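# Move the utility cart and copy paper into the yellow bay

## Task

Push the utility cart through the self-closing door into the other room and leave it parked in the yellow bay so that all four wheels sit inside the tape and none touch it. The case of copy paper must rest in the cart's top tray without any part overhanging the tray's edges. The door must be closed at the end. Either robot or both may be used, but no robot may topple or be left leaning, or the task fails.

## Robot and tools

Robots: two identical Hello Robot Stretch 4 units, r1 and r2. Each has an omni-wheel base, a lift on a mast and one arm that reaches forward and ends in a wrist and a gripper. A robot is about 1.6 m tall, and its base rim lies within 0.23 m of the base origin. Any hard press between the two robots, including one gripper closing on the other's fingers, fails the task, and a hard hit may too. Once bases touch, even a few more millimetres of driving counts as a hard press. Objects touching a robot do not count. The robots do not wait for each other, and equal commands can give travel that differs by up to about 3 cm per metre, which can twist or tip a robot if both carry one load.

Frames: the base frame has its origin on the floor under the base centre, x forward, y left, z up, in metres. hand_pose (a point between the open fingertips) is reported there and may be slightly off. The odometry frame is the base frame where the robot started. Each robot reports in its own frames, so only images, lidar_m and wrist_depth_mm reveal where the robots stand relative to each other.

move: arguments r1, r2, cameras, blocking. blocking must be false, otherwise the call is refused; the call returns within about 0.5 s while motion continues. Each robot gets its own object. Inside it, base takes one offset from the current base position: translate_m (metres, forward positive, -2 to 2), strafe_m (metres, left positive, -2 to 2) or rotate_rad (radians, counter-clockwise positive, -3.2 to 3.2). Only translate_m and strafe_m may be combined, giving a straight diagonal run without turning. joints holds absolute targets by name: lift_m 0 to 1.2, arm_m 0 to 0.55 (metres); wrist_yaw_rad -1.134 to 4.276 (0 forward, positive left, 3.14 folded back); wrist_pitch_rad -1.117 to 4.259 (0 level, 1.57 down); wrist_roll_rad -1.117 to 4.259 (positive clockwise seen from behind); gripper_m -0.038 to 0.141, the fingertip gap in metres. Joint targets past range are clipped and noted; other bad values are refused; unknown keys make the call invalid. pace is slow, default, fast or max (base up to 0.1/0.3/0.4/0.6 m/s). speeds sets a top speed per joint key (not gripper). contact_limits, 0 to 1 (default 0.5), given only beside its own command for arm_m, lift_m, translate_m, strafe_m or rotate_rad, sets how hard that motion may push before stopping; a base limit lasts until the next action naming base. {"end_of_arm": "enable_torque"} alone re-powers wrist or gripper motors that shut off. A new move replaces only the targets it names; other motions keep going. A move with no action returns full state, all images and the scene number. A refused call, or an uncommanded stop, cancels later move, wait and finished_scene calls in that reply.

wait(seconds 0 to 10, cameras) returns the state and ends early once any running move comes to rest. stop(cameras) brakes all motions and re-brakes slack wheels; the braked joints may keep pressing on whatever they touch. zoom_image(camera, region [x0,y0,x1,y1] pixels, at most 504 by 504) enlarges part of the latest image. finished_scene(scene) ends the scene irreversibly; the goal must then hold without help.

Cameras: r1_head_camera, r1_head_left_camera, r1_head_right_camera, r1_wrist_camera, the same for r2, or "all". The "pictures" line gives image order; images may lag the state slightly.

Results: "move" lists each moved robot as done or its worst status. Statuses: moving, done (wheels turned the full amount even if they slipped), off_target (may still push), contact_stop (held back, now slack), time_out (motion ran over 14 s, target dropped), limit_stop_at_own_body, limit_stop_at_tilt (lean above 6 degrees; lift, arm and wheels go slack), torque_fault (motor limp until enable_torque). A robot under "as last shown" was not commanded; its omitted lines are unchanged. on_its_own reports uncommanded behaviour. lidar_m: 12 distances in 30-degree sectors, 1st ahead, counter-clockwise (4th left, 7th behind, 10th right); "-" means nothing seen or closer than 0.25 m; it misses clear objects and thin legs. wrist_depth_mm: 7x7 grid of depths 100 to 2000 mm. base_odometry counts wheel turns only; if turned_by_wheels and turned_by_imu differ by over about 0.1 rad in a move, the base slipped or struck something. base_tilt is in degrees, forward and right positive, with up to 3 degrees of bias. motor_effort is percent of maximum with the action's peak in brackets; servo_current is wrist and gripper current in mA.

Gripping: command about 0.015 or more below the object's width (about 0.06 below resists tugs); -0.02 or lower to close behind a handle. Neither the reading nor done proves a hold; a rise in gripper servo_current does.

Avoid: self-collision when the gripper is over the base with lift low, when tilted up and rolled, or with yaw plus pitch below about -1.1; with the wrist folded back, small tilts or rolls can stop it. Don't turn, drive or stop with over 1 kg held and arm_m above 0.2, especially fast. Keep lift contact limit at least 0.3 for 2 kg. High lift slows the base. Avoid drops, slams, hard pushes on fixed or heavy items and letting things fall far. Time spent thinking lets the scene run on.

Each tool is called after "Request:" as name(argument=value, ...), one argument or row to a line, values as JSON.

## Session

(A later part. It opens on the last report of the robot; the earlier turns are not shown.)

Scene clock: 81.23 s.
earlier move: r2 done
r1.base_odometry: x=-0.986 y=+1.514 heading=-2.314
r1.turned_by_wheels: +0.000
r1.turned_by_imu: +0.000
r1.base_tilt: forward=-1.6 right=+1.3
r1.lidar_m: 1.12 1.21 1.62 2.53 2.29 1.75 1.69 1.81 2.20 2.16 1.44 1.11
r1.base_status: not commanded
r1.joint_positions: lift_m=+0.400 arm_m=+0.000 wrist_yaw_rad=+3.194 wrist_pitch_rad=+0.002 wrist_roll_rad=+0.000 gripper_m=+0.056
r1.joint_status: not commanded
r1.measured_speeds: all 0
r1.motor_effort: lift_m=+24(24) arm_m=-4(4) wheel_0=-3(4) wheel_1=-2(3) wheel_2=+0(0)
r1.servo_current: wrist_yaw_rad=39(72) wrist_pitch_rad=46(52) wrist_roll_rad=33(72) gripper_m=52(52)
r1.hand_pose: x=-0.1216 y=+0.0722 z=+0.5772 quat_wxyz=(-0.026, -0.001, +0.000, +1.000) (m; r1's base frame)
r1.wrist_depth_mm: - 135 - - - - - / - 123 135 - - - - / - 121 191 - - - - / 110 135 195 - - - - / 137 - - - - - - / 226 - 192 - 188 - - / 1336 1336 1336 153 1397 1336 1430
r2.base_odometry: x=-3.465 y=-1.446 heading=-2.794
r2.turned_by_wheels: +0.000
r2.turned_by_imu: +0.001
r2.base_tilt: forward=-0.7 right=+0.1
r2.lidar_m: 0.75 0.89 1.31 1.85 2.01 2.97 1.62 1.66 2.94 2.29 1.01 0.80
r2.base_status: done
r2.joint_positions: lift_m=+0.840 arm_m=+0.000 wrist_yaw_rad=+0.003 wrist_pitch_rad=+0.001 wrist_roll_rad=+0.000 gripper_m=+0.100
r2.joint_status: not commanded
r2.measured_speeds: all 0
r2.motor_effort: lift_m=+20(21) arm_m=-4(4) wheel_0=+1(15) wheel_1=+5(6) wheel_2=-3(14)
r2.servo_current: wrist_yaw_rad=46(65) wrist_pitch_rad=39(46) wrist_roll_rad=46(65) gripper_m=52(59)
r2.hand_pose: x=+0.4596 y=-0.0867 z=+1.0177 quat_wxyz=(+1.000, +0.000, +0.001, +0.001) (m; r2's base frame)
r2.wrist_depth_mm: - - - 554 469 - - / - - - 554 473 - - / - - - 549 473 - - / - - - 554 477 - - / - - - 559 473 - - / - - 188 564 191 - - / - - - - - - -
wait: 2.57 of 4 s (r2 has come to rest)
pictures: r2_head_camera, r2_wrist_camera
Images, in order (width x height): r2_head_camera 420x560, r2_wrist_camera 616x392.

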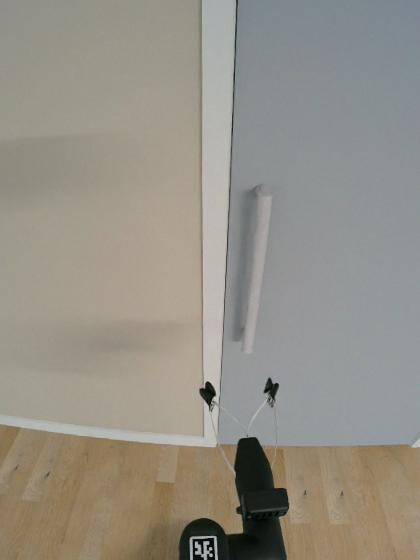

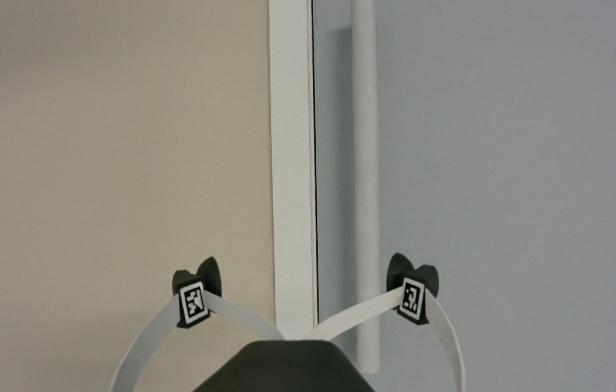

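Request:
move(
  r2={"base":{"translate_m":0.14,"strafe_m":-0.075}},
  blocking=false,
)

Request:
wait(
  seconds=3,
  cameras=["r2_wrist_camera"],
)

Scene clock: 87.47 s.
move: r2 moving
r1: as last shown
r1.lidar_m: 1.14 1.23 1.63 2.53 2.31 1.74 1.71 1.81 2.19 2.17 1.45 1.11
r1.motor_effort: lift_m=+24(24) arm_m=-4(4) wheel_0=-3(4) wheel_1=-2(2) wheel_2=+0(0)
r1.servo_current: wrist_yaw_rad=39(59) wrist_pitch_rad=46(52) wrist_roll_rad=39(65) gripper_m=46(46)
r1.wrist_depth_mm: - 135 - - - - - / - 123 135 - - - - / - 121 191 - - - - / 110 136 194 - - - - / 137 - - - - - - / 226 - 192 - 187 - - / 1308 1336 1336 153 1397 1336 1397
r2.base_odometry: x=-3.500 y=-1.440 heading=-2.794
r2.turned_by_wheels: +0.000
r2.turned_by_imu: +0.001
r2.base_tilt: forward=-0.7 right=+0.1
r2.lidar_m: 0.69 0.84 1.25 1.86 2.03 2.98 1.62 1.74 2.91 2.20 1.01 0.75
r2.base_status: translate_m moving; strafe_m moving
r2.joint_positions: lift_m=+0.840 arm_m=+0.000 wrist_yaw_rad=+0.003 wrist_pitch_rad=+0.001 wrist_roll_rad=+0.000 gripper_m=+0.100
r2.joint_status: not commanded
r2.measured_speeds: translate_m=+0.120 strafe_m=-0.066 rotate_rad=-0.001 lift_m=+0.000 arm_m=+0.000 wrist_yaw_rad=+0.000 wrist_pitch_rad=+0.000 wrist_roll_rad=+0.000
r2.motor_effort: lift_m=+20(20) arm_m=-4(4) wheel_0=+10(12) wheel_1=+5(6) wheel_2=-11(13)
r2.servo_current: wrist_yaw_rad=52(52) wrist_pitch_rad=39(52) wrist_roll_rad=46(59) gripper_m=52(59)
r2.hand_pose: x=+0.4596 y=-0.0867 z=+1.0177 quat_wxyz=(+1.000, +0.000, +0.001, +0.001) (m; r2's base frame)
r2.wrist_depth_mm: - - - 517 - - - / - - - 521 - - - / - - - 521 - - - / - - - 525 452 - - / - - - 535 449 - - / - - 188 535 191 - - / - - - - - - -
pictures: none

Scene clock: 88.77 s.
earlier move: r2 done
r1.base_odometry: x=-0.986 y=+1.514 heading=-2.314
r1.turned_by_wheels: +0.000
r1.turned_by_imu: +0.000
r1.base_tilt: forward=-1.6 right=+1.2
r1.lidar_m: 1.14 1.21 1.66 2.55 2.28 1.74 1.69 1.83 2.20 2.16 1.44 1.11
r1.base_status: not commanded
r1.joint_positions: lift_m=+0.400 arm_m=+0.000 wrist_yaw_rad=+3.194 wrist_pitch_rad=+0.002 wrist_roll_rad=+0.000 gripper_m=+0.056
r1.joint_status: not commanded
r1.measured_speeds: all 0
r1.motor_effort: lift_m=+24(24) arm_m=-4(4) wheel_0=-3(4) wheel_1=-2(3) wheel_2=+0(0)
r1.servo_current: wrist_yaw_rad=46(65) wrist_pitch_rad=52(52) wrist_roll_rad=33(65) gripper_m=46(46)
r1.hand_pose: x=-0.1216 y=+0.0722 z=+0.5772 quat_wxyz=(-0.026, -0.001, +0.000, +1.000) (m; r1's base frame)
r1.wrist_depth_mm: - 135 - - - - - / - 123 135 - - - - / - 121 191 - - - - / 111 136 193 - - - - / 137 - - - - - - / 227 - 191 - 187 - - / 1336 1336 1366 153 1366 1366 1397
r2.base_odometry: x=-3.622 y=-1.423 heading=-2.794
r2.turned_by_wheels: +0.000
r2.turned_by_imu: +0.000
r2.base_tilt: forward=-0.7 right=+0.1
r2.lidar_m: 0.54 0.69 1.07 1.92 2.05 3.10 1.74 3.68 2.84 1.85 0.85 0.68
r2.base_status: done
r2.joint_positions: lift_m=+0.840 arm_m=+0.000 wrist_yaw_rad=+0.003 wrist_pitch_rad=+0.001 wrist_roll_rad=+0.000 gripper_m=+0.100
r2.joint_status: not commanded
r2.measured_speeds: all 0
r2.motor_effort: lift_m=+20(20) arm_m=-4(4) wheel_0=+1(12) wheel_1=+4(7) wheel_2=-4(13)
r2.servo_current: wrist_yaw_rad=46(65) wrist_pitch_rad=39(52) wrist_roll_rad=52(59) gripper_m=46(59)
r2.hand_pose: x=+0.4596 y=-0.0867 z=+1.0177 quat_wxyz=(+1.000, +0.000, +0.001, +0.001) (m; r2's base frame)
r2.wrist_depth_mm: 459 439 415 334 399 384 375 / 462 442 421 336 399 389 377 / 462 445 421 338 402 392 377 / 473 449 424 340 402 394 384 / 469 455 427 345 404 394 382 / 473 459 195 342 187 397 384 / 477 462 430 - - 397 389
wait: 1.30 of 3 s (r2 has come to rest)
pictures: r2_wrist_camera
Images, in order (width x height): r2_wrist_camera 616x392.

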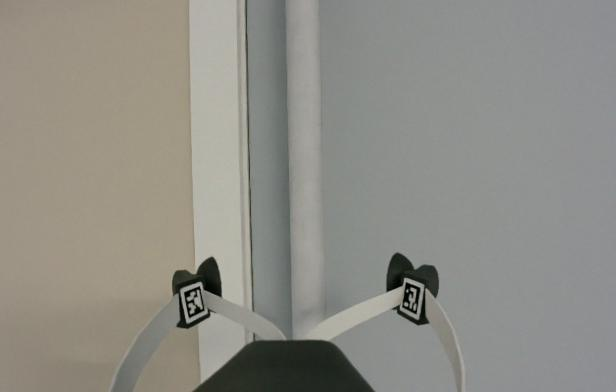

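Request:
move(
  r2={"base":{"translate_m":0.165},"pace":"slow","contact_limits":{"translate_m":0.3}},
  blocking=false,
)

Request:
wait(
  seconds=4,
)

Request:
move(
  r2={"joints":{"gripper_m":-0.038}},
  blocking=false,
)

Request:
wait(
  seconds=2.5,
)

Request:
move(
  r2={"base":{"translate_m":0.04},"pace":"slow","contact_limits":{"translate_m":0.4}},
  blocking=false,
)

Request:
wait(
  seconds=2,
  cameras=["r2_wrist_camera","r2_head_camera"],
)

Scene clock: 95.50 s.
move: r2 moving
r1: as last shown
r1.base_tilt: forward=-1.6 right=+1.3
r1.lidar_m: 1.13 1.22 1.66 2.52 2.30 1.75 1.70 1.81 2.19 2.17 1.45 1.09
r1.motor_effort: lift_m=+24(24) arm_m=-4(4) wheel_0=-3(4) wheel_1=-2(2) wheel_2=+0(0)
r1.servo_current: wrist_yaw_rad=33(65) wrist_pitch_rad=39(46) wrist_roll_rad=52(72) gripper_m=46(46)
r1.wrist_depth_mm: - 135 - - - - - / - 123 135 - - - - / - 121 191 - - - - / 111 136 195 - - - - / 137 - - - - - - / 227 - 193 - 187 - - / 1308 1366 1336 154 1336 1366 1397
r2.base_odometry: x=-3.634 y=-1.427 heading=-2.793
r2.turned_by_wheels: +0.000
r2.turned_by_imu: +0.001
r2.base_tilt: forward=-0.7 right=+0.0
r2.lidar_m: 0.55 0.70 1.01 1.91 2.09 3.08 1.73 3.68 2.87 1.82 0.83 0.64
r2.base_status: translate_m moving
r2.joint_positions: lift_m=+0.840 arm_m=+0.000 wrist_yaw_rad=+0.003 wrist_pitch_rad=+0.001 wrist_roll_rad=+0.000 gripper_m=+0.100
r2.joint_status: not commanded
r2.measured_speeds: translate_m=+0.048 strafe_m=+0.000 rotate_rad=-0.001 lift_m=+0.000 arm_m=+0.000 wrist_yaw_rad=+0.000 wrist_pitch_rad=+0.000 wrist_roll_rad=+0.000
r2.motor_effort: lift_m=+21(21) arm_m=-4(4) wheel_0=+8(9) wheel_1=+6(6) wheel_2=-9(10)
r2.servo_current: wrist_yaw_rad=39(65) wrist_pitch_rad=39(46) wrist_roll_rad=46(59) gripper_m=52(52)
r2.contact_limits: translate_m 0.3
r2.hand_pose: x=+0.4596 y=-0.0867 z=+1.0177 quat_wxyz=(+1.000, +0.000, +0.001, +0.001) (m; r2's base frame)
r2.wrist_depth_mm: 445 430 404 397 389 377 364 / 449 430 407 394 392 377 366 / 449 439 413 332 392 382 370 / 459 436 415 330 394 382 370 / 455 442 415 334 397 384 375 / 462 445 195 334 195 382 377 / 466 445 418 - 397 387 377
pictures: none

Scene clock: 97.93 s.
earlier move: r2 done
r1.base_odometry: x=-0.986 y=+1.514 heading=-2.314
r1.turned_by_wheels: +0.000
r1.turned_by_imu: +0.000
r1.base_tilt: forward=-1.6 right=+1.3
r1.lidar_m: 1.14 1.21 1.62 2.53 2.27 1.74 1.71 1.83 2.15 2.15 1.46 1.11
r1.base_status: not commanded
r1.joint_positions: lift_m=+0.400 arm_m=+0.000 wrist_yaw_rad=+3.194 wrist_pitch_rad=+0.002 wrist_roll_rad=+0.000 gripper_m=+0.056
r1.joint_status: not commanded
r1.measured_speeds: all 0
r1.motor_effort: lift_m=+24(24) arm_m=-4(4) wheel_0=-3(4) wheel_1=-2(3) wheel_2=+0(0)
r1.servo_current: wrist_yaw_rad=33(65) wrist_pitch_rad=46(52) wrist_roll_rad=46(72) gripper_m=39(46)
r1.hand_pose: x=-0.1216 y=+0.0722 z=+0.5772 quat_wxyz=(-0.026, -0.001, +0.000, +1.000) (m; r1's base frame)
r1.wrist_depth_mm: - 135 - - - - - / - 123 135 - - - - / - 121 191 - - - - / 110 136 194 - - - - / 137 - - - - - - / 226 - 191 - 187 - - / 1308 1336 1336 153 1430 1336 1430
r2.base_odometry: x=-3.777 y=-1.479 heading=-2.793
r2.turned_by_wheels: +0.000
r2.turned_by_imu: +0.000
r2.base_tilt: forward=-0.7 right=+0.0
r2.lidar_m: 0.39 0.53 0.79 1.89 2.04 3.06 1.89 3.70 2.88 1.40 0.64 0.48
r2.base_status: done
r2.joint_positions: lift_m=+0.840 arm_m=+0.000 wrist_yaw_rad=+0.003 wrist_pitch_rad=+0.001 wrist_roll_rad=+0.000 gripper_m=+0.100
r2.joint_status: not commanded
r2.measured_speeds: all 0
r2.motor_effort: lift_m=+20(21) arm_m=-4(4) wheel_0=+5(10) wheel_1=+4(8) wheel_2=-5(10)
r2.servo_current: wrist_yaw_rad=52(65) wrist_pitch_rad=39(46) wrist_roll_rad=46(59) gripper_m=59(59)
r2.contact_limits: translate_m 0.3
r2.hand_pose: x=+0.4596 y=-0.0867 z=+1.0177 quat_wxyz=(+1.000, +0.000, +0.001, +0.001) (m; r2's base frame)
r2.wrist_depth_mm: 278 256 258 175 242 235 229 / 279 256 259 248 244 236 230 / 283 258 260 184 246 237 231 / 285 260 264 178 247 239 233 / 286 260 264 178 248 240 233 / 289 264 205 178 196 239 236 / 290 264 259 - 251 240 237
wait: 2.43 of 4 s (r2 has come to rest)
pictures: none

Scene clock: 98.43 s.
move: r2 moving
r1: as last shown
r1.lidar_m: 1.13 1.22 1.64 2.52 2.27 1.75 1.71 1.82 2.18 2.16 1.46 1.11
r1.motor_effort: lift_m=+24(24) arm_m=-4(4) wheel_0=-3(4) wheel_1=-3(3) wheel_2=+0(0)
r1.servo_current: wrist_yaw_rad=59(59) wrist_pitch_rad=39(46) wrist_roll_rad=52(65) gripper_m=46(46)
r1.wrist_depth_mm: - 135 - - - - - / - 124 135 - - - - / - 121 192 - - - - / 110 136 195 - - - - / 137 - - - - - - / 226 - 193 - 187 - - / 1336 1366 1336 153 1366 1336 1366
r2.base_odometry: x=-3.777 y=-1.479 heading=-2.793
r2.turned_by_wheels: +0.000
r2.turned_by_imu: +0.000
r2.base_tilt: forward=-0.7 right=+0.1
r2.lidar_m: 0.40 0.53 0.82 1.90 2.05 3.04 1.87 3.68 2.87 1.41 0.63 0.49
r2.base_status: not commanded
r2.joint_positions: lift_m=+0.840 arm_m=+0.000 wrist_yaw_rad=+0.003 wrist_pitch_rad=+0.001 wrist_roll_rad=+0.000 gripper_m=+0.083
r2.joint_status: gripper_m moving
r2.measured_speeds: all 0
r2.motor_effort: lift_m=+20(20) arm_m=-4(4) wheel_0=+5(5) wheel_1=+4(4) wheel_2=-5(5)
r2.servo_current: wrist_yaw_rad=52(59) wrist_pitch_rad=46(46) wrist_roll_rad=39(46) gripper_m=98(98)
r2.contact_limits: translate_m 0.3
r2.hand_pose: x=+0.4596 y=-0.0867 z=+1.0177 quat_wxyz=(+1.000, +0.000, +0.001, +0.001) (m; r2's base frame)
r2.wrist_depth_mm: 278 255 258 174 241 236 229 / 281 256 260 247 243 236 230 / 281 258 262 185 246 236 231 / 285 259 264 178 247 239 233 / 286 262 265 177 246 240 233 / 290 263 198 178 191 240 236 / 291 282 259 - 249 240 237
pictures: none

Scene clock: 99.97 s.
earlier move: r2 done
r1.base_odometry: x=-0.986 y=+1.514 heading=-2.314
r1.turned_by_wheels: +0.000
r1.turned_by_imu: +0.000
r1.base_tilt: forward=-1.6 right=+1.3
r1.lidar_m: 1.14 1.21 1.66 2.53 2.24 1.74 1.66 1.83 2.19 2.17 1.44 1.09
r1.base_status: not commanded
r1.joint_positions: lift_m=+0.400 arm_m=+0.000 wrist_yaw_rad=+3.194 wrist_pitch_rad=+0.002 wrist_roll_rad=+0.000 gripper_m=+0.056
r1.joint_status: not commanded
r1.measured_speeds: all 0
r1.motor_effort: lift_m=+24(24) arm_m=-4(4) wheel_0=-3(4) wheel_1=-2(3) wheel_2=+0(0)
r1.servo_current: wrist_yaw_rad=59(78) wrist_pitch_rad=46(52) wrist_roll_rad=39(65) gripper_m=39(46)
r1.hand_pose: x=-0.1216 y=+0.0722 z=+0.5772 quat_wxyz=(-0.026, -0.001, +0.000, +1.000) (m; r1's base frame)
r1.wrist_depth_mm: - 135 - - - - - / - 123 135 - - - - / - 121 192 - - - - / 110 135 195 - - - - / 137 - - - - - - / 227 - 192 - 187 - - / 1336 1336 1336 153 1366 1336 1397
r2.base_odometry: x=-3.778 y=-1.479 heading=-2.793
r2.turned_by_wheels: +0.001
r2.turned_by_imu: +0.001
r2.base_tilt: forward=-0.6 right=+0.1
r2.lidar_m: 0.41 0.53 0.79 1.90 2.06 3.07 1.90 3.69 2.90 1.38 0.62 0.49
r2.base_status: not commanded
r2.joint_positions: lift_m=+0.840 arm_m=+0.000 wrist_yaw_rad=+0.006 wrist_pitch_rad=+0.001 wrist_roll_rad=+0.000 gripper_m=-0.036
r2.joint_status: all done
r2.measured_speeds: all 0
r2.motor_effort: lift_m=+20(21) arm_m=-4(4) wheel_0=+1(5) wheel_1=+1(4) wheel_2=+9(9)
r2.servo_current: wrist_yaw_rad=52(65) wrist_pitch_rad=46(46) wrist_roll_rad=52(59) gripper_m=163(351)
r2.contact_limits: translate_m 0.3
r2.hand_pose: x=+0.4599 y=-0.0856 z=+1.0177 quat_wxyz=(+1.000, +0.000, +0.001, +0.003) (m; r2's base frame)
r2.wrist_depth_mm: 279 255 249 161 231 224 218 / 282 256 251 162 233 224 220 / 285 257 251 163 235 227 220 / 286 259 253 166 236 228 223 / 287 262 254 165 237 229 223 / 290 264 185 166 178 229 224 / 294 282 259 - 238 228 226
wait: 1.53 of 2.5 s (r2 has come to rest)
pictures: none

Scene clock: 100.47 s.
move: r2 moving
r1: as last shown
r1.lidar_m: 1.14 1.24 1.65 2.52 2.28 1.73 1.70 1.83 2.19 2.16 1.46 1.10
r1.motor_effort: lift_m=+24(24) arm_m=-4(4) wheel_0=-4(4) wheel_1=-2(2) wheel_2=+0(0)
r1.servo_current: wrist_yaw_rad=52(59) wrist_pitch_rad=46(46) wrist_roll_rad=52(72) gripper_m=33(46)
r1.wrist_depth_mm: - 135 - - - - - / - 124 135 - - - - / - 121 192 - - - - / 110 135 193 - - - - / 137 - - - - - - / 226 - 192 - 187 - - / 1308 1336 1308 154 1397 1366 1397
r2.base_odometry: x=-3.789 y=-1.483 heading=-2.792
r2.turned_by_wheels: +0.001
r2.turned_by_imu: +0.001
r2.base_tilt: forward=-0.7 right=+0.1
r2.lidar_m: 0.39 0.53 0.76 1.90 2.07 3.06 1.93 3.71 2.88 1.36 0.62 0.47
r2.base_status: translate_m moving
r2.joint_positions: lift_m=+0.840 arm_m=+0.000 wrist_yaw_rad=+0.006 wrist_pitch_rad=+0.001 wrist_roll_rad=+0.000 gripper_m=-0.036
r2.joint_status: not commanded
r2.measured_speeds: translate_m=+0.049 strafe_m=+0.000 rotate_rad=+0.001 lift_m=+0.000 arm_m=+0.000 wrist_yaw_rad=+0.000 wrist_pitch_rad=+0.000 wrist_roll_rad=+0.000
r2.motor_effort: lift_m=+20(21) arm_m=-4(4) wheel_0=+7(7) wheel_1=+6(6) wheel_2=-5(9)
r2.servo_current: wrist_yaw_rad=59(59) wrist_pitch_rad=33(46) wrist_roll_rad=52(59) gripper_m=137(163)
r2.contact_limits: translate_m 0.4
r2.hand_pose: x=+0.4599 y=-0.0856 z=+1.0177 quat_wxyz=(+1.000, +0.000, +0.001, +0.003) (m; r2's base frame)
r2.wrist_depth_mm: 268 245 247 160 231 223 216 / 270 245 249 162 232 224 219 / 272 248 250 163 233 226 219 / 276 250 251 165 235 227 221 / 276 250 252 164 237 228 224 / 278 252 185 165 181 229 223 / 279 271 255 - 238 228 224
pictures: none

Scene clock: 101.53 s.
earlier move: r2 done
r1.base_odometry: x=-0.986 y=+1.514 heading=-2.314
r1.turned_by_wheels: +0.000
r1.turned_by_imu: +0.000
r1.base_tilt: forward=-1.6 right=+1.3
r1.lidar_m: 1.13 1.24 1.67 2.55 2.24 1.73 1.70 1.82 2.21 2.17 1.44 1.12
r1.base_status: not commanded
r1.joint_positions: lift_m=+0.400 arm_m=+0.000 wrist_yaw_rad=+3.194 wrist_pitch_rad=+0.002 wrist_roll_rad=+0.000 gripper_m=+0.056
r1.joint_status: not commanded
r1.measured_speeds: all 0
r1.motor_effort: lift_m=+24(24) arm_m=-4(4) wheel_0=-3(4) wheel_1=-2(2) wheel_2=+0(0)
r1.servo_current: wrist_yaw_rad=52(59) wrist_pitch_rad=39(46) wrist_roll_rad=52(72) gripper_m=46(46)
r1.hand_pose: x=-0.1216 y=+0.0722 z=+0.5772 quat_wxyz=(-0.026, -0.001, +0.000, +1.000) (m; r1's base frame)
r1.wrist_depth_mm: - 135 - - - - - / - 123 135 - - - - / - 121 192 - - - - / 110 135 194 - - - - / 137 - - - - - - / 225 - 192 - 187 - - / 1336 1336 1336 153 1397 1336 1397
r2.base_odometry: x=-3.815 y=-1.493 heading=-2.794
r2.turned_by_wheels: -0.001
r2.turned_by_imu: +0.027
r2.base_tilt: forward=-0.7 right=+0.1
r2.lidar_m: 0.36 0.50 0.78 1.86 2.08 3.16 1.93 3.64 2.88 1.20 0.59 0.38
r2.base_status: done
r2.joint_positions: lift_m=+0.840 arm_m=+0.000 wrist_yaw_rad=-0.010 wrist_pitch_rad=+0.001 wrist_roll_rad=+0.000 gripper_m=-0.037
r2.joint_status: not commanded
r2.measured_speeds: translate_m=+0.000 strafe_m=+0.000 rotate_rad=+0.000 lift_m=+0.000 arm_m=+0.000 wrist_yaw_rad=-0.004 wrist_pitch_rad=+0.000 wrist_roll_rad=+0.000
r2.motor_effort: lift_m=+20(21) arm_m=+5(5) wheel_0=+4(11) wheel_1=+1(11) wheel_2=-16(17)
r2.servo_current: wrist_yaw_rad=59(72) wrist_pitch_rad=46(46) wrist_roll_rad=46(59) gripper_m=72(163)
r2.contact_limits: translate_m 0.4
r2.hand_pose: x=+0.4584 y=-0.0902 z=+1.0177 quat_wxyz=(+1.000, +0.000, +0.001, -0.005) (m; r2's base frame)
r2.wrist_depth_mm: 243 221 227 141 213 208 202 / 244 222 228 141 213 207 - / 246 224 230 144 216 209 204 / 248 225 230 145 216 211 206 / 249 227 233 146 217 212 207 / 252 228 185 146 179 211 208 / 253 246 231 - 221 211 209
wait: 1.07 of 2 s (r2 has come to rest)
pictures: r2_head_camera, r2_wrist_camera
Images, in order (width x height): r2_head_camera 420x560, r2_wrist_camera 616x392.

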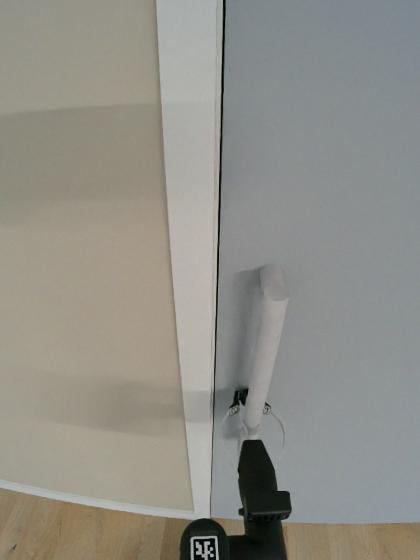

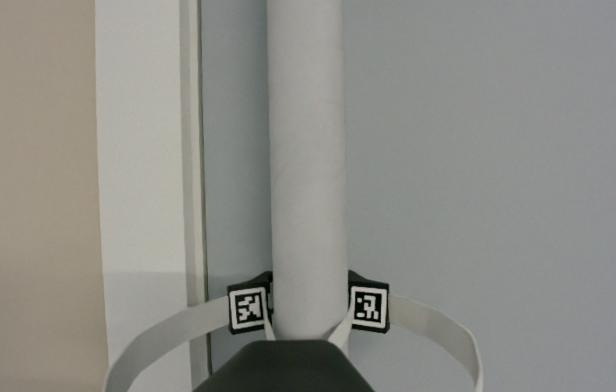

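Request:
move(
  r2={"base":{"translate_m":-0.15,"strafe_m":-0.03},"pace":"slow","contact_limits":{"translate_m":0.9}},
  blocking=false,
)

Request:
wait(
  seconds=4,
)

Request:
move(
  r2={"base":{"translate_m":-0.2,"strafe_m":-0.05},"pace":"slow","contact_limits":{"translate_m":0.9}},
  blocking=false,
)

Request:
wait(
  seconds=5,
  cameras=["r2_wrist_camera","r2_head_camera","r1_head_camera"],
)

Scene clock: 112.83 s.
move: r2 moving
r1: as last shown
r1.base_tilt: forward=-1.6 right=+1.2
r1.lidar_m: 1.12 1.22 1.67 2.55 2.30 1.75 1.69 1.83 2.19 2.17 1.43 1.13
r1.servo_current: wrist_yaw_rad=65(65) wrist_pitch_rad=46(46) wrist_roll_rad=46(65) gripper_m=39(46)
r1.wrist_depth_mm: - 135 - - - - - / - 124 135 - - - - / - 121 191 - - - - / 110 135 193 - - - - / 137 - - - - - - / 226 - 193 - 187 - - / 1308 1336 1336 153 1397 1366 1397
r2.base_odometry: x=-3.804 y=-1.486 heading=-2.794
r2.turned_by_wheels: -0.001
r2.turned_by_imu: +0.000
r2.base_tilt: forward=-0.7 right=+0.1
r2.lidar_m: 0.37 0.50 0.79 1.89 2.06 3.14 1.92 3.58 2.87 1.25 0.61 0.40
r2.base_status: translate_m moving; strafe_m moving
r2.joint_positions: lift_m=+0.840 arm_m=+0.000 wrist_yaw_rad=-0.010 wrist_pitch_rad=+0.001 wrist_roll_rad=+0.000 gripper_m=-0.037
r2.joint_status: not commanded
r2.measured_speeds: translate_m=-0.049 strafe_m=-0.009 rotate_rad=+0.001 lift_m=+0.000 arm_m=+0.000 wrist_yaw_rad=+0.000 wrist_pitch_rad=+0.000 wrist_roll_rad=+0.000
r2.motor_effort: lift_m=+20(21) arm_m=+5(5) wheel_0=-10(13) wheel_1=-9(9) wheel_2=+7(14)
r2.servo_current: wrist_yaw_rad=59(78) wrist_pitch_rad=46(46) wrist_roll_rad=52(59) gripper_m=78(85)
r2.contact_limits: translate_m 0.9
r2.hand_pose: x=+0.4584 y=-0.0902 z=+1.0177 quat_wxyz=(+1.000, +0.000, +0.001, -0.005) (m; r2's base frame)
r2.wrist_depth_mm: 252 231 235 149 221 213 208 / 254 231 236 149 223 215 - / 256 233 238 151 222 216 211 / 256 235 239 153 225 216 212 / 258 236 239 154 227 217 213 / 262 237 182 152 179 220 215 / 264 241 236 - 228 218 216
pictures: none

Scene clock: 115.13 s.
earlier move: r2 done
r1.base_odometry: x=-0.986 y=+1.514 heading=-2.314
r1.turned_by_wheels: +0.000
r1.turned_by_imu: +0.000
r1.base_tilt: forward=-1.6 right=+1.3
r1.lidar_m: 1.23 1.27 1.64 2.53 2.32 1.74 1.70 1.85 2.19 2.16 1.46 1.11
r1.base_status: not commanded
r1.joint_positions: lift_m=+0.400 arm_m=+0.000 wrist_yaw_rad=+3.194 wrist_pitch_rad=+0.002 wrist_roll_rad=+0.000 gripper_m=+0.056
r1.joint_status: not commanded
r1.measured_speeds: all 0
r1.motor_effort: lift_m=+24(24) arm_m=-4(4) wheel_0=-3(4) wheel_1=-2(2) wheel_2=+0(0)
r1.servo_current: wrist_yaw_rad=59(72) wrist_pitch_rad=52(52) wrist_roll_rad=59(65) gripper_m=39(52)
r1.hand_pose: x=-0.1216 y=+0.0722 z=+0.5772 quat_wxyz=(-0.026, -0.001, +0.000, +1.000) (m; r1's base frame)
r1.wrist_depth_mm: - 135 - - - - - / - 123 135 - - - - / - 121 192 - - - - / 111 136 194 - - - - / 137 - - - - - - / 225 - 192 - 187 - - / 1336 1336 1366 153 1397 1336 1397
r2.base_odometry: x=-3.684 y=-1.414 heading=-2.793
r2.turned_by_wheels: +0.002
r2.turned_by_imu: -0.014
r2.base_tilt: forward=-0.6 right=+0.1
r2.lidar_m: 0.40 0.65 1.01 1.90 2.09 3.14 1.79 3.62 2.85 1.63 0.68 0.51
r2.base_status: done
r2.joint_positions: lift_m=+0.840 arm_m=+0.000 wrist_yaw_rad=+0.013 wrist_pitch_rad=+0.001 wrist_roll_rad=+0.000 gripper_m=-0.037
r2.joint_status: not commanded
r2.measured_speeds: all 0
r2.motor_effort: lift_m=+20(21) arm_m=-5(6) wheel_0=+0(16) wheel_1=-7(18) wheel_2=+19(21)
r2.servo_current: wrist_yaw_rad=65(78) wrist_pitch_rad=39(46) wrist_roll_rad=39(59) gripper_m=78(85)
r2.contact_limits: translate_m 0.9
r2.hand_pose: x=+0.4605 y=-0.0838 z=+1.0177 quat_wxyz=(+1.000, +0.000, +0.001, +0.006) (m; r2's base frame)
r2.wrist_depth_mm: 410 392 244 163 236 232 229 / 415 394 245 163 237 234 230 / 418 397 247 164 239 235 232 / 418 394 247 165 240 236 234 / 424 402 249 166 242 237 235 / 424 407 184 166 179 239 236 / 427 407 253 - 244 238 237
wait: 2.30 of 4 s (r2 has come to rest)
pictures: none

Scene clock: 115.63 s.
move: r2 moving
r1: as last shown
r1.lidar_m: 1.22 1.26 1.67 2.54 2.32 1.76 1.69 1.83 2.19 2.17 1.44 1.11
r1.motor_effort: lift_m=+24(24) arm_m=-4(4) wheel_0=-3(4) wheel_1=-2(3) wheel_2=+0(0)
r1.servo_current: wrist_yaw_rad=39(65) wrist_pitch_rad=52(52) wrist_roll_rad=52(65) gripper_m=39(46)
r1.wrist_depth_mm: - 135 - - - - - / - 123 135 - - - - / - 121 192 - - - - / 110 136 195 - - - - / 137 - - - - - - / 225 - 193 - 188 - - / 1336 1308 1308 153 1366 1366 1366
r2.base_odometry: x=-3.674 y=-1.406 heading=-2.792
r2.turned_by_wheels: +0.001
r2.turned_by_imu: +0.001
r2.base_tilt: forward=-0.6 right=+0.0
r2.lidar_m: 0.39 0.67 1.03 1.94 2.09 3.14 1.76 3.61 2.83 1.67 0.70 0.50
r2.base_status: translate_m moving; strafe_m moving
r2.joint_positions: lift_m=+0.840 arm_m=+0.000 wrist_yaw_rad=+0.014 wrist_pitch_rad=+0.001 wrist_roll_rad=+0.000 gripper_m=-0.037
r2.joint_status: not commanded
r2.measured_speeds: translate_m=-0.050 strafe_m=-0.012 rotate_rad=-0.003 lift_m=+0.000 arm_m=+0.000 wrist_yaw_rad=+0.002 wrist_pitch_rad=+0.000 wrist_roll_rad=+0.000
r2.motor_effort: lift_m=+20(20) arm_m=-5(6) wheel_0=-3(4) wheel_1=-8(10) wheel_2=+24(25)
r2.servo_current: wrist_yaw_rad=78(85) wrist_pitch_rad=46(46) wrist_roll_rad=39(59) gripper_m=78(85)
r2.contact_limits: translate_m 0.9
r2.hand_pose: x=+0.4606 y=-0.0835 z=+1.0177 quat_wxyz=(+1.000, +0.000, +0.001, +0.007) (m; r2's base frame)
r2.wrist_depth_mm: 430 404 242 163 236 233 230 / 430 407 245 164 238 234 231 / 433 410 246 164 239 236 232 / 433 413 247 165 240 236 235 / 436 418 249 166 242 238 236 / 439 418 183 166 180 238 237 / 442 427 253 - 245 239 237
pictures: none

Scene clock: 118.43 s.
earlier move: r2 done
r1.base_odometry: x=-0.986 y=+1.514 heading=-2.314
r1.turned_by_wheels: +0.000
r1.turned_by_imu: +0.000
r1.base_tilt: forward=-1.6 right=+1.3
r1.lidar_m: 1.31 1.29 1.63 2.55 2.27 1.73 1.69 1.82 2.17 2.15 1.43 1.10
r1.base_status: not commanded
r1.joint_positions: lift_m=+0.400 arm_m=+0.000 wrist_yaw_rad=+3.194 wrist_pitch_rad=+0.002 wrist_roll_rad=+0.000 gripper_m=+0.056
r1.joint_status: not commanded
r1.measured_speeds: all 0
r1.motor_effort: lift_m=+24(24) arm_m=-4(4) wheel_0=-3(4) wheel_1=-2(3) wheel_2=+0(0)
r1.servo_current: wrist_yaw_rad=39(65) wrist_pitch_rad=46(52) wrist_roll_rad=59(72) gripper_m=39(46)
r1.hand_pose: x=-0.1216 y=+0.0722 z=+0.5772 quat_wxyz=(-0.026, -0.001, +0.000, +1.000) (m; r1's base frame)
r1.wrist_depth_mm: - 135 - - - - - / - 123 135 - - - - / - 121 191 - - - - / 111 136 195 - - - - / 137 - - - - - - / 225 - 193 - 187 - - / 1308 1308 1336 154 1430 1336 1397
r2.base_odometry: x=-3.514 y=-1.298 heading=-2.791
r2.turned_by_wheels: +0.000
r2.turned_by_imu: +0.004
r2.base_tilt: forward=-0.7 right=+0.0
r2.lidar_m: 0.38 0.86 1.31 2.01 2.18 3.27 1.59 3.51 2.78 2.14 0.84 0.51
r2.base_status: done
r2.joint_positions: lift_m=+0.840 arm_m=+0.000 wrist_yaw_rad=+0.020 wrist_pitch_rad=+0.001 wrist_roll_rad=+0.000 gripper_m=-0.037
r2.joint_status: not commanded
r2.measured_speeds: all 0
r2.on_its_own: wrist_yaw_rad is at rest, and its servo_current (111 mA) is outside its rest range (0 to 104 mA)
r2.motor_effort: lift_m=+20(21) arm_m=-5(6) wheel_0=+7(10) wheel_1=-6(10) wheel_2=+20(28)
r2.servo_current: wrist_yaw_rad=111(124) wrist_pitch_rad=39(46) wrist_roll_rad=46(59) gripper_m=85(85)
r2.contact_limits: translate_m 0.9
r2.hand_pose: x=+0.4611 y=-0.0816 z=+1.0177 quat_wxyz=(+1.000, +0.000, +0.001, +0.010) (m; r2's base frame)
r2.wrist_depth_mm: - - 235 175 249 257 265 / - - 236 164 251 258 264 / - 234 237 165 252 260 266 / - - 237 171 254 262 268 / - - 240 165 255 262 270 / - 160 179 167 254 265 272 / - 146 241 - 256 267 273
wait: 2.80 of 5 s (r2 has come to rest)
pictures: r1_head_camera, r2_head_camera, r2_wrist_camera
Images, in order (width x height): r1_head_camera 420x560, r2_head_camera 420x560, r2_wrist_camera 616x392.

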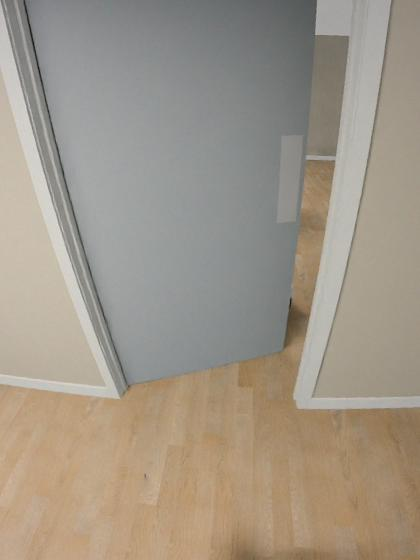

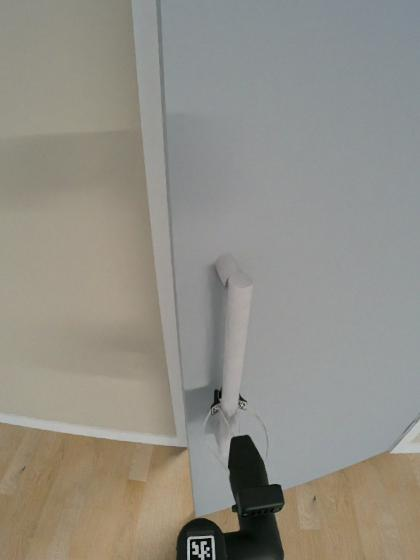

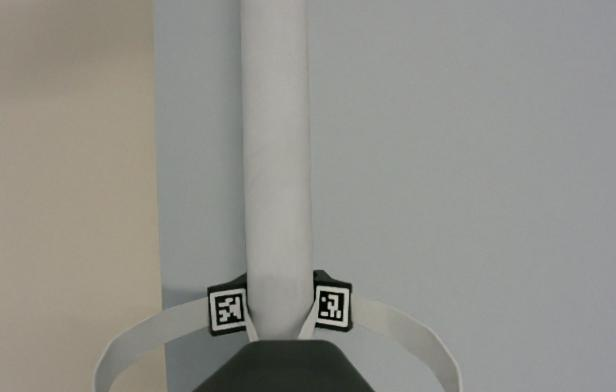

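Request:
move(
  r2={"base":{"translate_m":-0.2,"strafe_m":-0.12},"pace":"slow","contact_limits":{"translate_m":0.9}},
  blocking=false,
)

Request:
wait(
  seconds=5,
)

Request:
move(
  r2={"base":{"rotate_rad":0.25},"pace":"slow","contact_limits":{"rotate_rad":0.9}},
  blocking=false,
)

Request:
wait(
  seconds=4,
  cameras=["r2_wrist_camera","r2_head_camera","r1_head_camera"],
)

Scene clock: 124.33 s.
move: r2 moving
r1: as last shown
r1.lidar_m: 1.31 1.28 1.66 2.55 2.29 1.74 1.71 1.83 2.20 2.17 1.42 1.10
r1.motor_effort: lift_m=+24(24) arm_m=-4(4) wheel_0=-3(4) wheel_1=-2(2) wheel_2=+0(0)
r1.servo_current: wrist_yaw_rad=46(52) wrist_pitch_rad=39(52) wrist_roll_rad=39(59) gripper_m=39(46)
r1.wrist_depth_mm: - 135 - - - - - / - 123 135 - - - - / - 121 192 - - - - / 110 135 194 - - - - / 137 - - - - - - / 227 - 192 - 187 - - / 1308 1366 1336 153 1366 1308 1397
r2.base_odometry: x=-3.505 y=-1.287 heading=-2.789
r2.turned_by_wheels: +0.002
r2.turned_by_imu: +0.003
r2.base_tilt: forward=-0.7 right=+0.0
r2.lidar_m: 0.38 0.88 1.29 2.02 2.20 3.31 1.56 3.48 2.78 2.12 0.89 0.52
r2.base_status: translate_m moving; strafe_m moving
r2.joint_positions: lift_m=+0.840 arm_m=+0.000 wrist_yaw_rad=+0.021 wrist_pitch_rad=+0.001 wrist_roll_rad=+0.000 gripper_m=-0.037
r2.joint_status: not commanded
r2.measured_speeds: translate_m=-0.048 strafe_m=-0.028 rotate_rad=-0.001 lift_m=+0.000 arm_m=+0.000 wrist_yaw_rad=+0.005 wrist_pitch_rad=+0.000 wrist_roll_rad=+0.000
r2.motor_effort: lift_m=+20(20) arm_m=-5(5) wheel_0=+12(13) wheel_1=-8(10) wheel_2=+25(26)
r2.servo_current: wrist_yaw_rad=124(130) wrist_pitch_rad=39(46) wrist_roll_rad=52(52) gripper_m=78(85)
r2.contact_limits: translate_m 0.9
r2.hand_pose: x=+0.4611 y=-0.0814 z=+1.0177 quat_wxyz=(+1.000, +0.000, +0.001, +0.010) (m; r2's base frame)
r2.wrist_depth_mm: - - 233 243 250 258 266 / - - 236 245 252 259 267 / - 234 236 165 252 260 268 / - - 237 172 254 263 270 / - - 239 166 255 263 271 / - 160 179 167 254 265 272 / - 138 241 - 258 270 273
pictures: none

Scene clock: 128.37 s.
earlier move: r2 done
r1.base_odometry: x=-0.986 y=+1.514 heading=-2.314
r1.turned_by_wheels: +0.000
r1.turned_by_imu: +0.000
r1.base_tilt: forward=-1.6 right=+1.3
r1.lidar_m: 1.36 1.26 1.66 2.54 2.30 1.74 1.69 1.84 2.19 2.17 1.44 1.11
r1.base_status: not commanded
r1.joint_positions: lift_m=+0.400 arm_m=+0.000 wrist_yaw_rad=+3.194 wrist_pitch_rad=+0.002 wrist_roll_rad=+0.000 gripper_m=+0.056
r1.joint_status: not commanded
r1.measured_speeds: all 0
r1.motor_effort: lift_m=+24(24) arm_m=-4(4) wheel_0=-3(4) wheel_1=-2(3) wheel_2=+0(0)
r1.servo_current: wrist_yaw_rad=46(65) wrist_pitch_rad=46(52) wrist_roll_rad=26(72) gripper_m=39(52)
r1.hand_pose: x=-0.1216 y=+0.0722 z=+0.5772 quat_wxyz=(-0.026, -0.001, +0.000, +1.000) (m; r1's base frame)
r1.wrist_depth_mm: - 135 - - - - - / - 123 135 - - - - / - 121 191 - - - - / 111 135 194 - - - - / 137 - - - - - - / 226 - 192 - 187 - - / 1336 1336 1336 153 1366 1366 1397
r2.base_odometry: x=-3.368 y=-1.117 heading=-2.789
r2.turned_by_wheels: +0.000
r2.turned_by_imu: +0.180
r2.base_tilt: forward=-0.7 right=+0.0
r2.lidar_m: 0.41 1.08 1.98 2.16 2.58 1.55 1.44 2.98 2.60 1.69 0.79 0.51
r2.base_status: done
r2.joint_positions: lift_m=+0.840 arm_m=+0.000 wrist_yaw_rad=+0.028 wrist_pitch_rad=+0.001 wrist_roll_rad=+0.000 gripper_m=-0.037
r2.joint_status: not commanded
r2.measured_speeds: translate_m=+0.000 strafe_m=-0.001 rotate_rad=-0.001 lift_m=+0.000 arm_m=+0.000 wrist_yaw_rad=+0.000 wrist_pitch_rad=+0.000 wrist_roll_rad=+0.000
r2.on_its_own: wrist_yaw_rad is at rest, and its servo_current (182 mA) is outside its rest range (0 to 104 mA)
r2.motor_effort: lift_m=+20(21) arm_m=-4(5) wheel_0=+9(20) wheel_1=+1(10) wheel_2=+14(29)
r2.servo_current: wrist_yaw_rad=182(195) wrist_pitch_rad=39(52) wrist_roll_rad=52(65) gripper_m=78(85)
r2.contact_limits: translate_m 0.9
r2.hand_pose: x=+0.4617 y=-0.0794 z=+1.0177 quat_wxyz=(+1.000, +0.000, +0.001, +0.014) (m; r2's base frame)
r2.wrist_depth_mm: - - 236 241 245 249 252 / - - 237 243 246 250 254 / - - 238 176 248 251 255 / - - 240 174 249 253 256 / - - 241 165 250 253 258 / - 161 179 166 250 256 259 / - - 243 - 252 257 262
wait: 4.03 of 5 s (r2 has come to rest)
pictures: none

Scene clock: 128.87 s.
move: r2 moving
r1: as last shown
r1.lidar_m: 1.35 1.30 1.67 2.55 2.29 1.75 1.69 1.82 2.20 2.16 1.46 1.08
r1.servo_current: wrist_yaw_rad=33(52) wrist_pitch_rad=46(52) wrist_roll_rad=39(59) gripper_m=39(46)
r1.wrist_depth_mm: - 135 - - - - - / - 123 135 - - - - / - 121 191 - - - - / 110 135 194 - - - - / 137 - - - - - - / 226 - 192 - 187 - - / 1308 1308 1281 153 1397 1336 1430
r2.base_odometry: x=-3.369 y=-1.117 heading=-2.667
r2.turned_by_wheels: +0.122
r2.turned_by_imu: +0.119
r2.base_tilt: forward=-0.6 right=+0.1
r2.lidar_m: 0.40 1.19 2.13 2.19 2.81 1.45 1.45 2.78 2.59 1.45 0.69 0.37
r2.base_status: rotate_rad moving
r2.joint_positions: lift_m=+0.840 arm_m=+0.000 wrist_yaw_rad=-0.001 wrist_pitch_rad=+0.001 wrist_roll_rad=+0.000 gripper_m=-0.037
r2.joint_status: not commanded
r2.measured_speeds: translate_m=-0.001 strafe_m=+0.001 rotate_rad=+0.477 lift_m=+0.000 arm_m=+0.000 wrist_yaw_rad=-0.125 wrist_pitch_rad=+0.000 wrist_roll_rad=+0.000
r2.motor_effort: lift_m=+20(20) arm_m=-5(5) wheel_0=-16(16) wheel_1=-13(13) wheel_2=-3(12)
r2.servo_current: wrist_yaw_rad=39(182) wrist_pitch_rad=39(46) wrist_roll_rad=33(59) gripper_m=78(91)
r2.contact_limits: rotate_rad 0.9
r2.hand_pose: x=+0.4593 y=-0.0876 z=+1.0177 quat_wxyz=(+1.000, +0.000, +0.001, +0.000) (m; r2's base frame)
r2.wrist_depth_mm: - - 237 161 242 245 247 / - - 239 163 244 245 248 / - - 240 163 244 246 249 / - - 241 164 246 249 250 / - - 242 165 247 249 252 / - - 182 166 179 251 253 / - 122 245 - 250 252 253
pictures: none

Scene clock: 130.00 s.
earlier move: r2 done
r1.base_odometry: x=-0.986 y=+1.514 heading=-2.314
r1.turned_by_wheels: +0.000
r1.turned_by_imu: +0.000
r1.base_tilt: forward=-1.6 right=+1.3
r1.lidar_m: 1.36 1.28 1.64 2.53 2.29 1.74 1.68 1.83 2.19 2.17 1.44 1.11
r1.base_status: not commanded
r1.joint_positions: lift_m=+0.400 arm_m=+0.000 wrist_yaw_rad=+3.194 wrist_pitch_rad=+0.002 wrist_roll_rad=+0.000 gripper_m=+0.056
r1.joint_status: not commanded
r1.measured_speeds: all 0
r1.motor_effort: lift_m=+24(24) arm_m=-4(4) wheel_0=-3(4) wheel_1=-2(3) wheel_2=+0(0)
r1.servo_current: wrist_yaw_rad=33(65) wrist_pitch_rad=33(52) wrist_roll_rad=52(65) gripper_m=46(52)
r1.hand_pose: x=-0.1216 y=+0.0722 z=+0.5772 quat_wxyz=(-0.026, -0.001, +0.000, +1.000) (m; r1's base frame)
r1.wrist_depth_mm: - 135 - - - - - / - 123 135 - - - - / - 121 191 - - - - / 111 136 195 - - - - / 137 - - - - - - / 226 - 191 - 187 - - / 1336 1308 1336 153 1336 1366 1397
r2.base_odometry: x=-3.369 y=-1.117 heading=-2.542
r2.turned_by_wheels: +0.125
r2.turned_by_imu: +0.030
r2.base_tilt: forward=-0.6 right=+0.1
r2.lidar_m: 0.43 1.18 2.13 2.19 2.89 1.45 1.46 2.76 2.62 1.33 0.66 0.38
r2.base_status: done
r2.joint_positions: lift_m=+0.840 arm_m=+0.000 wrist_yaw_rad=-0.022 wrist_pitch_rad=+0.001 wrist_roll_rad=+0.000 gripper_m=-0.037
r2.joint_status: not commanded
r2.measured_speeds: all 0
r2.on_its_own: wrist_yaw_rad is at rest, and its servo_current (137 mA) is outside its rest range (0 to 104 mA)
r2.motor_effort: lift_m=+20(20) arm_m=-5(5) wheel_0=-21(32) wheel_1=-7(13) wheel_2=-6(12)
r2.servo_current: wrist_yaw_rad=137(182) wrist_pitch_rad=39(46) wrist_roll_rad=39(59) gripper_m=78(91)
r2.contact_limits: rotate_rad 0.9
r2.hand_pose: x=+0.4573 y=-0.0938 z=+1.0177 quat_wxyz=(+1.000, +0.000, +0.001, -0.011) (m; r2's base frame)
r2.wrist_depth_mm: - - 236 162 239 239 241 / - - 236 238 240 241 244 / - - 239 164 241 243 243 / - - 239 165 243 244 246 / - - 241 167 244 245 246 / - - 180 168 176 247 249 / - - 144 - 247 248 250
wait: 1.13 of 4 s (r2 has come to rest)
pictures: r1_head_camera, r2_head_camera, r2_wrist_camera
Images, in order (width x height): r1_head_camera 420x560, r2_head_camera 420x560, r2_wrist_camera 616x392.

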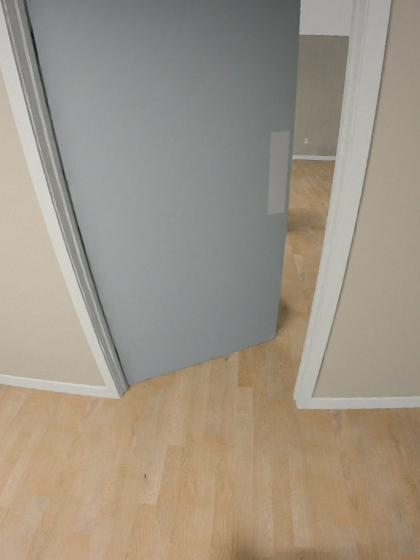

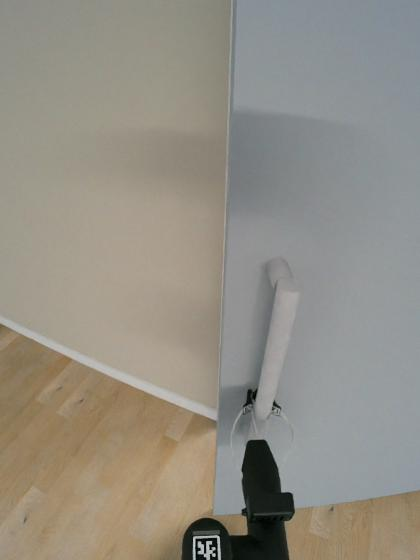

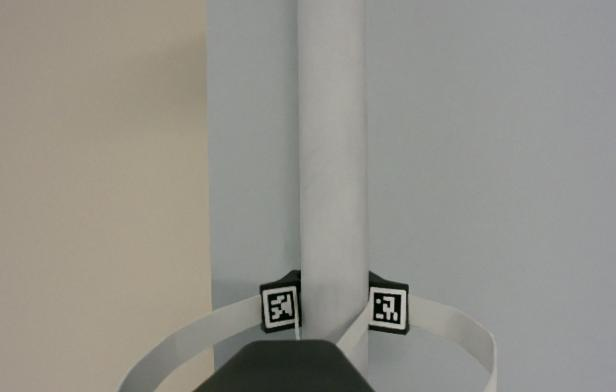

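Request:
move(
  r2={"base":{"translate_m":-0.35,"strafe_m":-0.09},"pace":"slow","contact_limits":{"translate_m":0.9}},
  blocking=false,
)

Request:
wait(
  seconds=6,
  cameras=["r2_wrist_camera","r2_head_camera","r2_head_right_camera","r1_head_camera"],
)

Scene clock: 135.83 s.
move: r2 moving
r1: as last shown
r1.lidar_m: 1.36 1.27 1.67 2.53 2.25 1.72 1.71 1.83 2.21 2.17 1.46 1.09
r1.motor_effort: lift_m=+24(24) arm_m=-4(4) wheel_0=-3(3) wheel_1=-2(3) wheel_2=+0(0)
r1.servo_current: wrist_yaw_rad=52(65) wrist_pitch_rad=46(46) wrist_roll_rad=20(59) gripper_m=39(52)
r1.wrist_depth_mm: - 135 - - - - - / - 123 135 - - - - / - 121 191 - - - - / 110 136 194 - - - - / 137 - - - - - - / 226 - 192 - 187 - - / 1336 1308 1308 153 1366 1336 1397
r2.base_odometry: x=-3.360 y=-1.107 heading=-2.543
r2.turned_by_wheels: -0.002
r2.turned_by_imu: -0.034
r2.base_tilt: forward=-0.6 right=+0.1
r2.lidar_m: 0.38 1.15 2.12 2.18 2.76 1.48 1.43 2.81 2.61 1.40 0.69 0.39
r2.base_status: translate_m moving; strafe_m moving
r2.joint_positions: lift_m=+0.840 arm_m=+0.000 wrist_yaw_rad=-0.022 wrist_pitch_rad=+0.001 wrist_roll_rad=+0.000 gripper_m=-0.037
r2.joint_status: not commanded
r2.measured_speeds: translate_m=-0.049 strafe_m=-0.014 rotate_rad=+0.003 lift_m=+0.000 arm_m=+0.000 wrist_yaw_rad=+0.000 wrist_pitch_rad=+0.000 wrist_roll_rad=+0.000
r2.motor_effort: lift_m=+20(20) arm_m=-5(5) wheel_0=-25(32) wheel_1=-8(9) wheel_2=+9(11)
r2.servo_current: wrist_yaw_rad=143(143) wrist_pitch_rad=46(46) wrist_roll_rad=52(52) gripper_m=72(85)
r2.contact_limits: translate_m 0.9
r2.hand_pose: x=+0.4573 y=-0.0938 z=+1.0177 quat_wxyz=(+1.000, +0.000, +0.001, -0.011) (m; r2's base frame)
r2.wrist_depth_mm: - - 235 164 241 245 246 / - - 236 166 243 246 248 / - - 238 161 244 248 250 / - - 239 163 245 249 251 / - - 240 164 247 250 252 / - - 181 165 176 251 254 / - - 242 - 250 251 256
pictures: none

Scene clock: 140.20 s.
earlier move: r2 done
r1.base_odometry: x=-0.986 y=+1.514 heading=-2.314
r1.turned_by_wheels: +0.000
r1.turned_by_imu: +0.000
r1.base_tilt: forward=-1.6 right=+1.3
r1.lidar_m: 1.44 1.25 1.65 2.55 2.24 1.75 1.69 1.83 2.20 2.17 1.44 1.10
r1.base_status: not commanded
r1.joint_positions: lift_m=+0.400 arm_m=+0.000 wrist_yaw_rad=+3.194 wrist_pitch_rad=+0.002 wrist_roll_rad=+0.000 gripper_m=+0.056
r1.joint_status: not commanded
r1.measured_speeds: all 0
r1.motor_effort: lift_m=+24(24) arm_m=-4(4) wheel_0=-3(4) wheel_1=-2(3) wheel_2=+0(0)
r1.servo_current: wrist_yaw_rad=39(65) wrist_pitch_rad=39(52) wrist_roll_rad=52(78) gripper_m=46(52)
r1.hand_pose: x=-0.1216 y=+0.0722 z=+0.5772 quat_wxyz=(-0.026, -0.001, +0.000, +1.000) (m; r1's base frame)
r1.wrist_depth_mm: - 135 - - - - - / - 123 135 - - - - / - 121 192 - - - - / 110 136 194 - - - - / 137 - - - - - - / 227 - 192 - 187 - - / 1336 1308 1308 153 1397 1308 1397
r2.base_odometry: x=-3.131 y=-0.845 heading=-2.541
r2.turned_by_wheels: +0.002
r2.turned_by_imu: -0.462
r2.base_tilt: forward=-0.5 right=+0.2
r2.lidar_m: 0.35 1.18 1.55 2.17 2.24 2.93 1.21 1.23 2.73 2.58 1.71 0.62
r2.base_status: done
r2.joint_positions: lift_m=+0.840 arm_m=+0.000 wrist_yaw_rad=+0.006 wrist_pitch_rad=+0.001 wrist_roll_rad=+0.000 gripper_m=-0.037
r2.joint_status: not commanded
r2.measured_speeds: all 0
r2.motor_effort: lift_m=+20(21) arm_m=-5(5) wheel_0=-10(32) wheel_1=-7(14) wheel_2=+20(21)
r2.servo_current: wrist_yaw_rad=59(143) wrist_pitch_rad=39(46) wrist_roll_rad=52(65) gripper_m=78(85)
r2.contact_limits: translate_m 0.9
r2.hand_pose: x=+0.4599 y=-0.0856 z=+1.0177 quat_wxyz=(+1.000, +0.000, +0.001, +0.003) (m; r2's base frame)
r2.wrist_depth_mm: - 181 217 161 357 - - / - 182 218 162 353 - - / - 183 220 164 357 - - / - 183 220 163 359 - - / - 189 227 164 362 - - / - 183 183 165 178 - - / - 175 214 - 382 - -
wait: 4.37 of 6 s (r2 has come to rest)
pictures: r1_head_camera, r2_head_camera, r2_head_right_camera, r2_wrist_camera
Images, in order (width x height): r1_head_camera 420x560, r2_head_camera 420x560, r2_head_right_camera 420x672, r2_wrist_camera 616x392.

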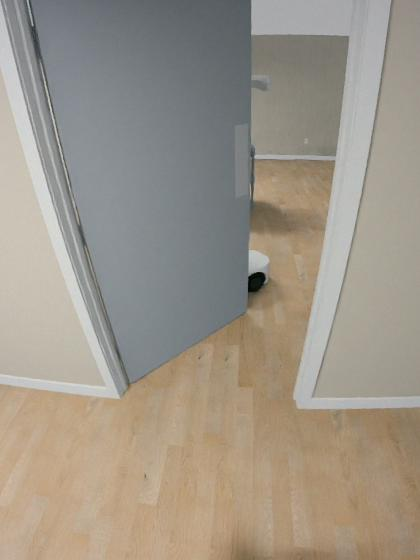

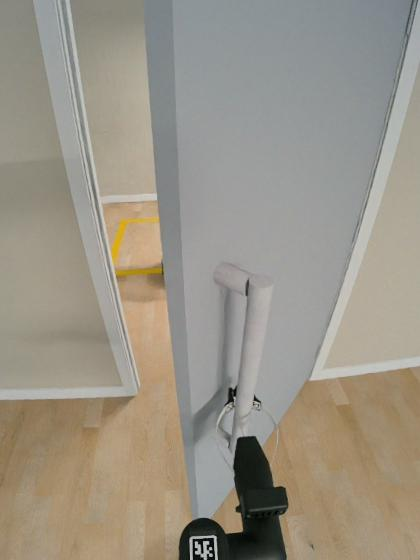

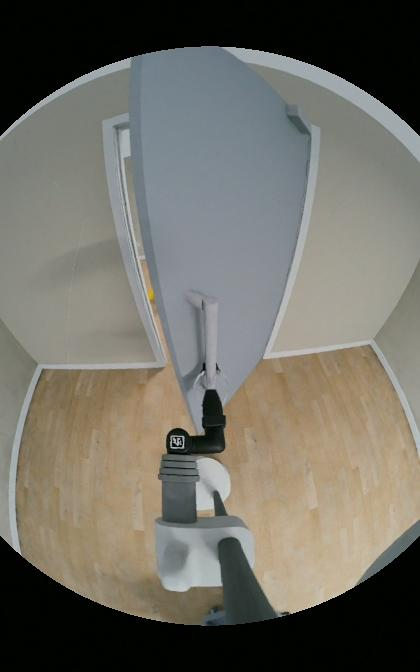

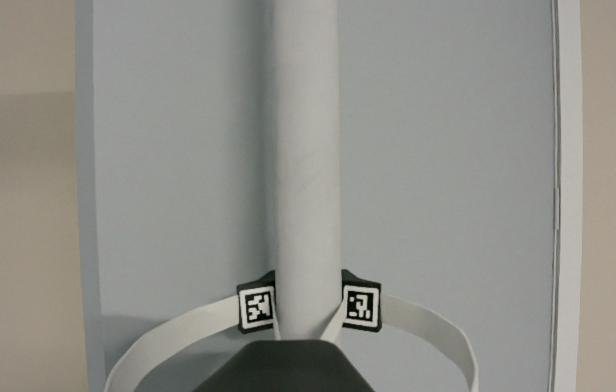

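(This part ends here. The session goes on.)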